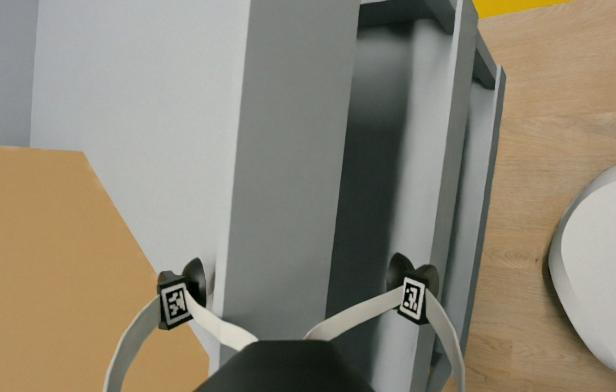

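Grip and pull back 0.26.

Request:
{"api": "move", "payload": {
  "r2": {"joints":{"gripper_m":-0.03}},
  "blocking": false,
  "cameras": []
}}

Request:
{"api": "wait", "payload": {
  "seconds": 2,
  "cameras": []
}}

Request:
{"api": "move", "payload": {
  "r2": {"base":{"translate_m":-0.27},"pace":"slow","contact_limits":{"translate_m":0.4}},
  "blocking": false,
  "cameras": []
}}

Request:
{"api": "wait", "payload": {
  "seconds": 5,
  "cameras": ["r2_head_camera","r2_head_left_camera","r2_head_right_camera"]
}}

Scene clock: 2355.30 s.
move: r2 moving
r1: as last shown
r1.base_tilt: forward=-1.6 right=+1.3
r1.lidar_m: 5.15 0.41 0.25 0.26 0.27 0.25 0.39 3.67 1.10 1.97 2.81 3.62
r1.motor_effort: lift_m=+20(20) arm_m=+4(4) wheel_0=-32(32) wheel_1=+29(29) wheel_2=+8(8)
r1.servo_current: wrist_yaw_rad=59(72) wrist_pitch_rad=52(52) wrist_roll_rad=39(59) gripper_m=39(46)
r1.contact_limits: strafe_m 1
r1.wrist_depth_mm: - 137 - 455 271 191 - / - 138 - 418 274 192 - / 112 138 224 424 274 193 160 / 127 144 - 430 277 195 160 / - - - 436 278 195 160 / 1205 1205 193 480 191 196 161 / 842 759 768 143 265 180 -
r2.base_odometry: x=-2.238 y=-5.797 heading=-1.570
r2.turned_by_wheels: +0.000
r2.turned_by_imu: +0.000
r2.base_tilt: forward=-0.7 right=+0.1
r2.lidar_m: 0.31 0.34 2.09 2.75 1.93 1.63 1.38 1.46 2.04 1.97 0.40 0.34
r2.base_status: not commanded
r2.joint_positions: lift_m=+0.851 arm_m=+0.005 wrist_yaw_rad=-0.001 wrist_pitch_rad=+0.997 wrist_roll_rad=+1.571 gripper_m=+0.083
r2.joint_status: gripper_m moving
r2.measured_speeds: all 0
r2.motor_effort: lift_m=+10(10) arm_m=-4(4) wheel_0=+4(4) wheel_1=+4(4) wheel_2=-3(3)
r2.servo_current: wrist_yaw_rad=52(52) wrist_pitch_rad=39(46) wrist_roll_rad=46(52) gripper_m=111(130)
r2.contact_limits: lift_m 0.1
r2.hand_pose: x=+0.3324 y=-0.0876 z=+0.7866 quat_wxyz=(+0.621, +0.621, +0.338, -0.338) (m; r2's base frame)
r2.wrist_depth_mm: - - - 173 462 831 788 / 439 - 150 178 - 699 788 / 357 - 154 179 - 831 788 / 303 330 156 185 - 831 798 / 263 296 161 193 225 854 820 / 228 251 176 191 186 854 820 / 205 228 248 - - 878 788
pictures: none
No camera images: "cameras" was empty.

Scene clock: 2356.80 s.
earlier move: r2 done
r1.base_odometry: x=-1.408 y=+1.166 heading=+2.886
r1.turned_by_wheels: +0.000
r1.turned_by_imu: +0.000
r1.base_tilt: forward=-1.6 right=+1.3
r1.lidar_m: 5.13 0.40 0.25 0.25 0.26 0.25 0.41 3.68 1.09 1.99 2.81 3.65
r1.base_status: not commanded
r1.joint_positions: lift_m=+0.127 arm_m=+0.000 wrist_yaw_rad=+3.092 wrist_pitch_rad=+0.002 wrist_roll_rad=+0.000 gripper_m=+0.056
r1.joint_status: not commanded
r1.measured_speeds: all 0
r1.motor_effort: lift_m=+20(20) arm_m=+4(4) wheel_0=-32(33) wheel_1=+29(29) wheel_2=+8(8)
r1.servo_current: wrist_yaw_rad=46(72) wrist_pitch_rad=39(52) wrist_roll_rad=52(72) gripper_m=39(46)
r1.contact_limits: strafe_m 1
r1.hand_pose: x=-0.1128 y=+0.1017 z=+0.3046 quat_wxyz=(+0.025, -0.001, +0.000, +1.000) (m; r1's base frame)
r1.wrist_depth_mm: - 137 - 455 271 191 - / - 138 - 418 273 192 - / 112 138 226 424 274 194 159 / 127 144 - 427 277 194 159 / - - - 433 277 195 160 / 1229 1205 193 480 191 196 160 / 866 759 750 143 264 180 -
r2.base_odometry: x=-2.238 y=-5.797 heading=-1.570
r2.turned_by_wheels: +0.000
r2.turned_by_imu: +0.000
r2.base_tilt: forward=-0.7 right=+0.1
r2.lidar_m: 0.28 0.33 2.11 2.72 1.92 1.67 1.39 1.44 2.01 1.97 0.40 0.30
r2.base_status: not commanded
r2.joint_positions: lift_m=+0.851 arm_m=+0.005 wrist_yaw_rad=-0.001 wrist_pitch_rad=+0.999 wrist_roll_rad=+1.571 gripper_m=-0.028
r2.joint_status: all done
r2.measured_speeds: all 0
r2.motor_effort: lift_m=+11(11) arm_m=-4(4) wheel_0=+3(4) wheel_1=+3(4) wheel_2=-3(3)
r2.servo_current: wrist_yaw_rad=52(59) wrist_pitch_rad=33(46) wrist_roll_rad=52(59) gripper_m=130(358)
r2.contact_limits: lift_m 0.1
r2.hand_pose: x=+0.3320 y=-0.0876 z=+0.7863 quat_wxyz=(+0.621, +0.621, +0.338, -0.339) (m; r2's base frame)
r2.wrist_depth_mm: - - - 163 - 820 788 / - - - 162 - 820 788 / 338 - - 172 - 831 798 / 291 320 148 181 - 842 809 / 251 290 149 183 - 842 - / 221 246 164 191 179 854 820 / 200 214 248 - - 854 798
wait: 1.50 of 2 s (r2 has come to rest)
pictures: none
No camera images: "cameras" was empty.

Scene clock: 2357.30 s.
move: r2 moving
r1: as last shown
r1.lidar_m: 5.12 0.39 0.25 0.25 0.25 0.25 0.43 3.67 1.06 2.00 2.80 3.64
r1.servo_current: wrist_yaw_rad=65(65) wrist_pitch_rad=39(46) wrist_roll_rad=65(65) gripper_m=46(46)
r1.contact_limits: strafe_m 1
r1.wrist_depth_mm: - 137 - 452 272 191 - / - 137 - 418 273 191 - / 112 138 224 427 274 193 160 / 127 144 - 430 277 195 160 / - - - 430 278 195 160 / 1205 1229 194 477 191 196 160 / 854 759 759 143 265 180 -
r2.base_odometry: x=-2.238 y=-5.785 heading=-1.571
r2.turned_by_wheels: +0.000
r2.turned_by_imu: +0.000
r2.base_tilt: forward=-0.7 right=+0.0
r2.lidar_m: 0.31 0.35 2.10 2.76 1.92 1.65 1.35 1.44 2.01 1.97 0.39 0.34
r2.base_status: translate_m moving
r2.joint_positions: lift_m=+0.850 arm_m=+0.005 wrist_yaw_rad=-0.001 wrist_pitch_rad=+0.999 wrist_roll_rad=+1.571 gripper_m=-0.028
r2.joint_status: not commanded
r2.measured_speeds: translate_m=-0.048 strafe_m=+0.000 rotate_rad=+0.001 lift_m=+0.000 arm_m=+0.000 wrist_yaw_rad=+0.000 wrist_pitch_rad=+0.000 wrist_roll_rad=+0.000
r2.motor_effort: lift_m=+13(13) arm_m=-4(4) wheel_0=-7(7) wheel_1=-8(8) wheel_2=+10(12)
r2.servo_current: wrist_yaw_rad=39(52) wrist_pitch_rad=39(46) wrist_roll_rad=52(52) gripper_m=130(143)
r2.contact_limits: lift_m 0.1; translate_m 0.4
r2.hand_pose: x=+0.3320 y=-0.0876 z=+0.7861 quat_wxyz=(+0.621, +0.621, +0.338, -0.339) (m; r2's base frame)
r2.wrist_depth_mm: - - - 162 - 820 778 / - - - 163 - 627 788 / 329 - - 174 - 831 778 / 290 324 150 182 - 831 798 / 254 289 151 185 - 854 - / 221 246 166 197 179 854 798 / 200 154 245 - - 854 788
pictures: none
No camera images: "cameras" was empty.

Scene clock: 2360.80 s.
earlier move: r2 done
r1.base_odometry: x=-1.408 y=+1.166 heading=+2.886
r1.turned_by_wheels: +0.000
r1.turned_by_imu: +0.000
r1.base_tilt: forward=-1.6 right=+1.3
r1.lidar_m: 5.14 0.39 0.25 0.25 0.25 0.25 0.45 3.67 1.09 2.00 2.80 3.63
r1.base_status: not commanded
r1.joint_positions: lift_m=+0.127 arm_m=+0.000 wrist_yaw_rad=+3.092 wrist_pitch_rad=+0.002 wrist_roll_rad=+0.000 gripper_m=+0.056
r1.joint_status: not commanded
r1.measured_speeds: all 0
r1.motor_effort: lift_m=+20(20) arm_m=+4(4) wheel_0=-32(33) wheel_1=+29(29) wheel_2=+8(8)
r1.servo_current: wrist_yaw_rad=46(72) wrist_pitch_rad=52(52) wrist_roll_rad=46(72) gripper_m=46(46)
r1.contact_limits: strafe_m 1
r1.hand_pose: x=-0.1128 y=+0.1017 z=+0.3046 quat_wxyz=(+0.025, -0.001, +0.000, +1.000) (m; r1's base frame)
r1.wrist_depth_mm: - 137 - 455 270 191 - / - 138 - 421 274 192 - / 112 138 224 427 276 195 160 / 127 144 - 427 277 195 159 / - - 1756 473 278 195 160 / 1205 1205 195 473 191 196 160 / 866 759 750 142 264 180 -
r2.base_odometry: x=-2.238 y=-5.527 heading=-1.571
r2.turned_by_wheels: +0.000
r2.turned_by_imu: +0.000
r2.base_tilt: forward=-0.7 right=+0.1
r2.lidar_m: 0.31 0.37 2.51 2.76 1.55 1.46 1.08 1.18 1.64 1.96 0.36 0.29
r2.base_status: done
r2.joint_positions: lift_m=+0.850 arm_m=+0.005 wrist_yaw_rad=-0.001 wrist_pitch_rad=+0.999 wrist_roll_rad=+1.571 gripper_m=-0.028
r2.joint_status: not commanded
r2.measured_speeds: all 0
r2.motor_effort: lift_m=+13(13) arm_m=-4(4) wheel_0=-6(11) wheel_1=-6(9) wheel_2=+4(12)
r2.servo_current: wrist_yaw_rad=33(65) wrist_pitch_rad=39(46) wrist_roll_rad=46(59) gripper_m=130(143)
r2.contact_limits: lift_m 0.1; translate_m 0.4
r2.hand_pose: x=+0.3320 y=-0.0876 z=+0.7861 quat_wxyz=(+0.621, +0.621, +0.338, -0.339) (m; r2's base frame)
r2.wrist_depth_mm: - - - 140 174 410 778 / 319 - - 145 - 433 778 / 293 325 - 160 - 723 788 / 256 298 - 166 - 842 798 / 233 276 148 181 - 866 - / 211 235 174 196 180 854 820 / 193 214 247 - - 866 798
wait: 3.50 of 5 s (r2 has come to rest)
pictures: r2_head_camera, r2_head_left_camera, r2_head_right_camera
Images, in order (width x height): r2_head_camera 420x560, r2_head_left_camera 420x672, r2_head_right_camera 420x672.

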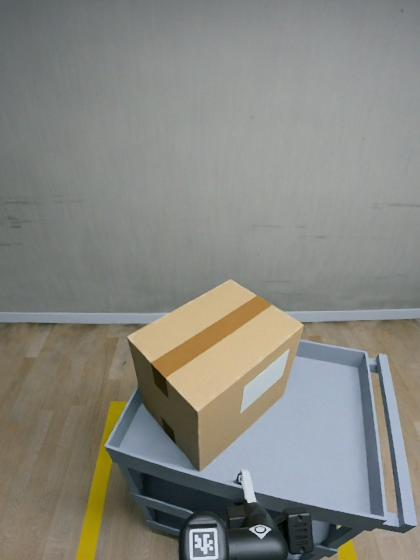

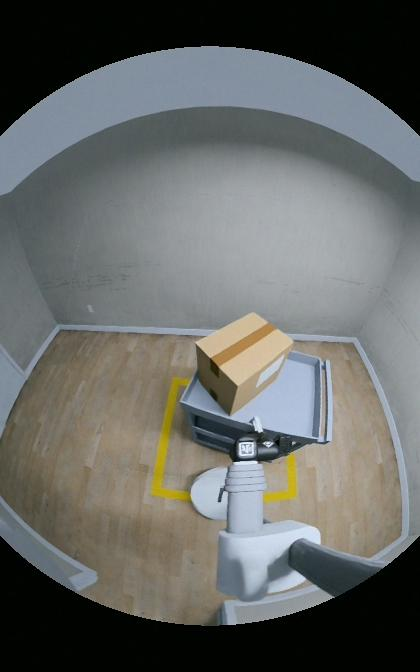

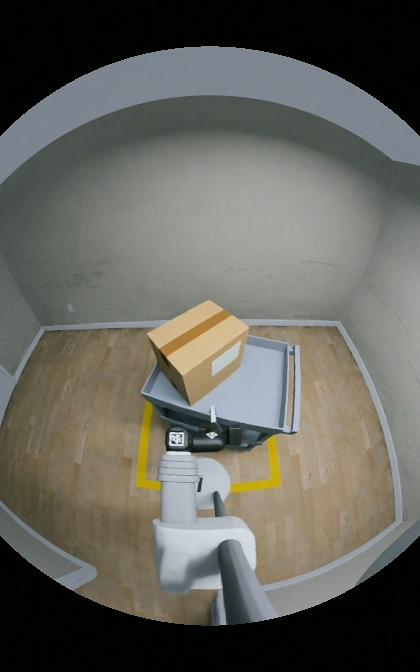

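Request:
{"api": "move", "payload": {
  "r2": {"joints":{"gripper_m":0.1}},
  "blocking": false,
  "cameras": []
}}

Request:
{"api": "wait", "payload": {
  "seconds": 2,
  "cameras": []
}}

Request:
{"api": "move", "payload": {
  "r2": {"joints":{"lift_m":0.97}},
  "blocking": false,
  "cameras": []
}}

Request:
{"api": "wait", "payload": {
  "seconds": 3,
  "cameras": []
}}

Request:
{"api": "move", "payload": {
  "r2": {"base":{"translate_m":-0.55}},
  "blocking": false,
  "cameras": []
}}

Request:
{"api": "wait", "payload": {
  "seconds": 4,
  "cameras": ["r2_head_camera","r2_head_left_camera"]
}}

Scene clock: 2392.40 s.
move: r2 moving
r1: as last shown
r1.lidar_m: 5.15 0.40 0.25 0.25 0.28 0.25 0.42 3.66 1.10 1.96 2.79 3.64
r1.servo_current: wrist_yaw_rad=33(59) wrist_pitch_rad=39(46) wrist_roll_rad=65(65) gripper_m=39(46)
r1.contact_limits: strafe_m 1
r1.wrist_depth_mm: - 138 - 452 272 191 - / - 138 - 418 274 191 - / 112 138 224 424 276 193 159 / 127 144 - 427 276 195 160 / - - 1863 469 278 195 160 / 1205 1229 194 477 191 196 160 / 854 750 750 143 264 180 -
r2.base_odometry: x=-2.238 y=-5.527 heading=-1.571
r2.turned_by_wheels: +0.000
r2.turned_by_imu: +0.000
r2.base_tilt: forward=-0.7 right=+0.1
r2.lidar_m: 0.31 0.37 2.50 2.74 1.56 1.47 1.11 1.17 1.62 1.94 0.37 0.32
r2.base_status: not commanded
r2.joint_positions: lift_m=+0.850 arm_m=+0.005 wrist_yaw_rad=-0.001 wrist_pitch_rad=+0.999 wrist_roll_rad=+1.571 gripper_m=-0.003
r2.joint_status: gripper_m moving
r2.measured_speeds: all 0
r2.motor_effort: lift_m=+13(13) arm_m=-4(4) wheel_0=-6(6) wheel_1=-6(7) wheel_2=+3(5)
r2.servo_current: wrist_yaw_rad=46(52) wrist_pitch_rad=39(46) wrist_roll_rad=46(52) gripper_m=78(117)
r2.contact_limits: lift_m 0.1; translate_m 0.4
r2.hand_pose: x=+0.3320 y=-0.0876 z=+0.7861 quat_wxyz=(+0.621, +0.621, +0.338, -0.339) (m; r2's base frame)
r2.wrist_depth_mm: - - - 141 176 407 778 / 325 - - 149 - 436 788 / 294 329 - 161 - 732 788 / 262 301 - 167 - 842 809 / 233 277 151 182 - 866 - / 213 236 175 193 180 842 809 / 195 154 244 - - 866 798
pictures: none
No camera images: "cameras" was empty.

Scene clock: 2393.90 s.
earlier move: r2 done
r1.base_odometry: x=-1.408 y=+1.166 heading=+2.886
r1.turned_by_wheels: +0.000
r1.turned_by_imu: +0.000
r1.base_tilt: forward=-1.6 right=+1.3
r1.lidar_m: 5.16 0.40 0.25 0.29 0.26 0.25 0.37 3.68 1.09 1.95 2.80 3.63
r1.base_status: not commanded
r1.joint_positions: lift_m=+0.127 arm_m=+0.000 wrist_yaw_rad=+3.092 wrist_pitch_rad=+0.002 wrist_roll_rad=+0.000 gripper_m=+0.056
r1.joint_status: not commanded
r1.measured_speeds: all 0
r1.motor_effort: lift_m=+20(20) arm_m=+4(4) wheel_0=-32(33) wheel_1=+29(29) wheel_2=+8(8)
r1.servo_current: wrist_yaw_rad=46(65) wrist_pitch_rad=46(52) wrist_roll_rad=39(65) gripper_m=39(46)
r1.contact_limits: strafe_m 1
r1.hand_pose: x=-0.1128 y=+0.1017 z=+0.3046 quat_wxyz=(+0.025, -0.001, +0.000, +1.000) (m; r1's base frame)
r1.wrist_depth_mm: - 137 - 452 271 192 - / - 138 - 421 272 192 - / 112 138 223 424 276 193 160 / 127 144 - 430 276 195 160 / - - 1863 469 279 196 160 / 1229 1205 194 477 190 196 160 / 866 759 759 143 264 180 -
r2.base_odometry: x=-2.238 y=-5.527 heading=-1.571
r2.turned_by_wheels: +0.000
r2.turned_by_imu: +0.000
r2.base_tilt: forward=-0.6 right=+0.1
r2.lidar_m: 0.31 0.39 2.50 2.75 1.55 1.45 1.12 1.17 1.62 1.95 0.39 0.32
r2.base_status: not commanded
r2.joint_positions: lift_m=+0.850 arm_m=+0.005 wrist_yaw_rad=-0.001 wrist_pitch_rad=+0.994 wrist_roll_rad=+1.571 gripper_m=+0.100
r2.joint_status: all done
r2.measured_speeds: all 0
r2.motor_effort: lift_m=+13(13) arm_m=-4(4) wheel_0=-5(6) wheel_1=-5(7) wheel_2=+2(5)
r2.servo_current: wrist_yaw_rad=39(59) wrist_pitch_rad=52(52) wrist_roll_rad=46(59) gripper_m=59(117)
r2.contact_limits: lift_m 0.1; translate_m 0.4
r2.hand_pose: x=+0.3331 y=-0.0876 z=+0.7869 quat_wxyz=(+0.621, +0.622, +0.337, -0.338) (m; r2's base frame)
r2.wrist_depth_mm: 424 - - 153 183 - 778 / 351 - - 160 - 430 788 / 304 336 - 167 - 466 809 / 268 310 - 181 - 842 809 / 243 282 158 193 224 854 820 / 219 236 171 195 186 842 798 / 200 227 238 - - 904 798
wait: 1.50 of 2 s (r2 has come to rest)
pictures: none
No camera images: "cameras" was empty.

Scene clock: 2394.40 s.
move: r2 moving
r1: as last shown
r1.lidar_m: 5.15 0.41 0.25 0.25 0.25 0.25 0.41 3.67 1.07 1.98 2.80 3.61
r1.servo_current: wrist_yaw_rad=59(59) wrist_pitch_rad=39(46) wrist_roll_rad=59(72) gripper_m=46(46)
r1.contact_limits: strafe_m 1
r1.wrist_depth_mm: - 138 - 452 271 191 - / - 138 - 421 273 191 - / 112 138 224 427 277 193 160 / 127 144 - 430 277 195 159 / - - 1756 473 277 195 160 / 1205 1205 194 477 191 196 160 / 842 759 768 143 265 180 -
r2.base_odometry: x=-2.238 y=-5.527 heading=-1.571
r2.turned_by_wheels: +0.000
r2.turned_by_imu: +0.000
r2.base_tilt: forward=-0.7 right=+0.1
r2.lidar_m: 0.33 0.39 2.45 2.75 1.56 1.44 1.10 1.14 1.65 1.97 0.36 0.32
r2.base_status: not commanded
r2.joint_positions: lift_m=+0.888 arm_m=+0.005 wrist_yaw_rad=-0.001 wrist_pitch_rad=+0.998 wrist_roll_rad=+1.571 gripper_m=+0.100
r2.joint_status: lift_m moving
r2.measured_speeds: translate_m=+0.000 strafe_m=+0.000 rotate_rad=+0.000 lift_m=+0.145 arm_m=+0.000 wrist_yaw_rad=+0.000 wrist_pitch_rad=+0.003 wrist_roll_rad=+0.000
r2.motor_effort: lift_m=+21(22) arm_m=-4(4) wheel_0=-5(5) wheel_1=-5(5) wheel_2=+3(3)
r2.servo_current: wrist_yaw_rad=46(52) wrist_pitch_rad=46(52) wrist_roll_rad=46(52) gripper_m=46(59)
r2.contact_limits: translate_m 0.4
r2.hand_pose: x=+0.3321 y=-0.0876 z=+0.8235 quat_wxyz=(+0.621, +0.621, +0.338, -0.339) (m; r2's base frame)
r2.wrist_depth_mm: 433 - - 165 202 449 809 / 424 - - 176 206 591 809 / 304 353 - 185 - 768 798 / 266 322 - 198 - 878 842 / 245 286 314 206 - 891 - / 220 248 188 214 186 878 842 / 201 224 264 - - 931 809
pictures: none
No camera images: "cameras" was empty.

Scene clock: 2395.43 s.
earlier move: r2 done
r1.base_odometry: x=-1.408 y=+1.166 heading=+2.886
r1.turned_by_wheels: +0.000
r1.turned_by_imu: +0.000
r1.base_tilt: forward=-1.6 right=+1.3
r1.lidar_m: 5.15 0.38 0.25 0.25 0.27 0.25 0.42 3.68 1.07 1.95 2.79 3.62
r1.base_status: not commanded
r1.joint_positions: lift_m=+0.127 arm_m=+0.000 wrist_yaw_rad=+3.092 wrist_pitch_rad=+0.002 wrist_roll_rad=+0.000 gripper_m=+0.056
r1.joint_status: not commanded
r1.measured_speeds: all 0
r1.motor_effort: lift_m=+20(20) arm_m=+4(4) wheel_0=-32(33) wheel_1=+29(29) wheel_2=+8(8)
r1.servo_current: wrist_yaw_rad=59(72) wrist_pitch_rad=39(52) wrist_roll_rad=46(72) gripper_m=46(46)
r1.contact_limits: strafe_m 1
r1.hand_pose: x=-0.1128 y=+0.1017 z=+0.3046 quat_wxyz=(+0.025, -0.001, +0.000, +1.000) (m; r1's base frame)
r1.wrist_depth_mm: - 137 - 452 271 191 - / - 138 - 421 273 193 - / 112 138 224 421 276 195 159 / 126 144 - 430 276 195 159 / - - 1756 469 277 196 160 / 1182 1229 195 477 191 196 160 / 854 759 750 143 265 180 -
r2.base_odometry: x=-2.238 y=-5.527 heading=-1.571
r2.turned_by_wheels: +0.000
r2.turned_by_imu: +0.000
r2.base_tilt: forward=-0.7 right=+0.0
r2.lidar_m: 0.33 0.40 2.46 2.77 1.55 1.45 1.09 1.17 1.65 1.94 0.36 0.30
r2.base_status: not commanded
r2.joint_positions: lift_m=+0.970 arm_m=+0.005 wrist_yaw_rad=-0.001 wrist_pitch_rad=+0.998 wrist_roll_rad=+1.571 gripper_m=+0.100
r2.joint_status: all done
r2.measured_speeds: all 0
r2.motor_effort: lift_m=+21(24) arm_m=-4(4) wheel_0=-4(5) wheel_1=-5(5) wheel_2=+3(3)
r2.servo_current: wrist_yaw_rad=46(59) wrist_pitch_rad=46(52) wrist_roll_rad=46(52) gripper_m=46(59)
r2.contact_limits: translate_m 0.4
r2.hand_pose: x=+0.3321 y=-0.0876 z=+0.9056 quat_wxyz=(+0.621, +0.621, +0.338, -0.339) (m; r2's base frame)
r2.wrist_depth_mm: - 500 - - 241 477 878 / 355 508 - - 252 668 891 / 304 375 433 - 258 931 891 / 268 325 394 - 271 931 904 / 243 285 349 265 283 976 - / 220 247 196 287 187 960 904 / 200 222 264 - - 1008 891
wait: 1.03 of 3 s (r2 has come to rest)
pictures: none
No camera images: "cameras" was empty.

Scene clock: 2395.93 s.
move: r2 moving
r1: as last shown
r1.lidar_m: 5.16 0.42 0.25 0.25 0.26 0.25 0.41 3.66 1.10 1.99 2.80 3.61
r1.motor_effort: lift_m=+20(20) arm_m=+4(4) wheel_0=-32(32) wheel_1=+29(29) wheel_2=+8(8)
r1.servo_current: wrist_yaw_rad=52(65) wrist_pitch_rad=39(46) wrist_roll_rad=39(65) gripper_m=46(46)
r1.contact_limits: strafe_m 1
r1.wrist_depth_mm: - 138 - 452 272 191 - / - 138 - 418 272 191 - / 112 138 224 424 276 193 159 / 126 144 - 427 276 195 160 / - - 1808 469 278 195 160 / 1229 1229 193 477 191 195 160 / 854 768 750 143 264 179 -
r2.base_odometry: x=-2.238 y=-5.495 heading=-1.571
r2.turned_by_wheels: +0.000
r2.turned_by_imu: +0.000
r2.base_tilt: forward=-0.7 right=+0.1
r2.lidar_m: 0.35 0.42 2.53 2.77 1.53 1.43 1.05 1.15 1.57 1.95 0.40 0.33
r2.base_status: translate_m moving
r2.joint_positions: lift_m=+0.970 arm_m=+0.005 wrist_yaw_rad=-0.001 wrist_pitch_rad=+0.998 wrist_roll_rad=+1.571 gripper_m=+0.100
r2.joint_status: not commanded
r2.measured_speeds: translate_m=-0.122 strafe_m=+0.000 rotate_rad=-0.002 lift_m=+0.000 arm_m=+0.000 wrist_yaw_rad=+0.000 wrist_pitch_rad=+0.000 wrist_roll_rad=+0.000
r2.motor_effort: lift_m=+21(21) arm_m=-4(4) wheel_0=-9(9) wheel_1=-6(9) wheel_2=+12(13)
r2.servo_current: wrist_yaw_rad=46(59) wrist_pitch_rad=33(46) wrist_roll_rad=39(59) gripper_m=46(52)
r2.hand_pose: x=+0.3321 y=-0.0876 z=+0.9056 quat_wxyz=(+0.621, +0.621, +0.338, -0.339) (m; r2's base frame)
r2.wrist_depth_mm: - - - - 263 484 878 / 488 - - - 273 842 878 / 327 399 - - 286 931 891 / 290 349 415 273 - 976 904 / 260 309 377 293 - 960 - / 236 267 196 289 185 946 904 / 217 240 285 - - 1025 891
pictures: none
No camera images: "cameras" was empty.

Scene clock: 2398.77 s.
earlier move: r2 done
r1.base_odometry: x=-1.408 y=+1.166 heading=+2.886
r1.turned_by_wheels: +0.000
r1.turned_by_imu: +0.000
r1.base_tilt: forward=-1.5 right=+1.3
r1.lidar_m: 5.13 0.39 0.25 0.25 0.25 0.25 0.41 3.68 1.08 1.99 2.80 3.62
r1.base_status: not commanded
r1.joint_positions: lift_m=+0.127 arm_m=+0.000 wrist_yaw_rad=+3.092 wrist_pitch_rad=+0.002 wrist_roll_rad=+0.000 gripper_m=+0.056
r1.joint_status: not commanded
r1.measured_speeds: all 0
r1.motor_effort: lift_m=+20(20) arm_m=+4(4) wheel_0=-32(33) wheel_1=+29(29) wheel_2=+8(8)
r1.servo_current: wrist_yaw_rad=52(65) wrist_pitch_rad=46(46) wrist_roll_rad=65(65) gripper_m=39(52)
r1.contact_limits: strafe_m 1
r1.hand_pose: x=-0.1128 y=+0.1017 z=+0.3046 quat_wxyz=(+0.025, -0.001, +0.000, +1.000) (m; r1's base frame)
r1.wrist_depth_mm: - 137 - 452 271 191 - / - 138 - 421 274 192 - / 112 138 224 424 276 194 160 / 127 144 - 430 278 195 160 / - - 1308 469 277 196 160 / 1205 1205 193 477 191 196 160 / 854 750 759 143 264 180 -
r2.base_odometry: x=-2.238 y=-4.977 heading=-1.571
r2.turned_by_wheels: +0.000
r2.turned_by_imu: +0.000
r2.base_tilt: forward=-0.7 right=+0.1
r2.lidar_m: 0.85 2.33 2.87 2.04 1.07 4.09 0.56 0.58 0.81 1.95 2.05 0.84
r2.base_status: done
r2.joint_positions: lift_m=+0.970 arm_m=+0.005 wrist_yaw_rad=-0.001 wrist_pitch_rad=+0.998 wrist_roll_rad=+1.571 gripper_m=+0.100
r2.joint_status: not commanded
r2.measured_speeds: all 0
r2.motor_effort: lift_m=+21(21) arm_m=-4(4) wheel_0=-4(11) wheel_1=-4(9) wheel_2=+2(14)
r2.servo_current: wrist_yaw_rad=39(65) wrist_pitch_rad=46(46) wrist_roll_rad=52(65) gripper_m=52(59)
r2.hand_pose: x=+0.3321 y=-0.0876 z=+0.9056 quat_wxyz=(+0.621, +0.621, +0.338, -0.339) (m; r2's base frame)
r2.wrist_depth_mm: - 1863 1499 1255 1098 976 878 / 535 1060 1499 1281 1098 976 891 / 564 1060 - 1229 1118 976 891 / 580 1098 - 1255 1118 976 904 / 603 1118 - 1281 1118 976 - / 634 1863 190 1255 194 946 904 / 661 1808 1576 - - 1025 891
wait: 2.83 of 4 s (r2 has come to rest)
pictures: r2_head_camera, r2_head_left_camera
Images, in order (width x height): r2_head_camera 420x560, r2_head_left_camera 420x672.

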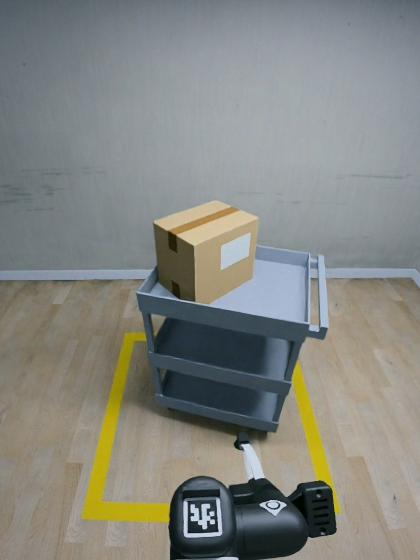

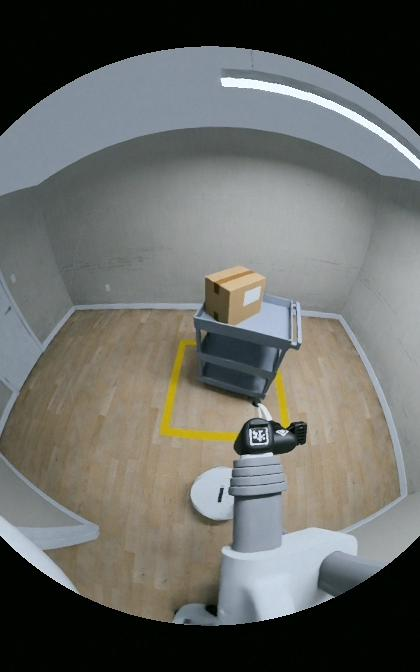

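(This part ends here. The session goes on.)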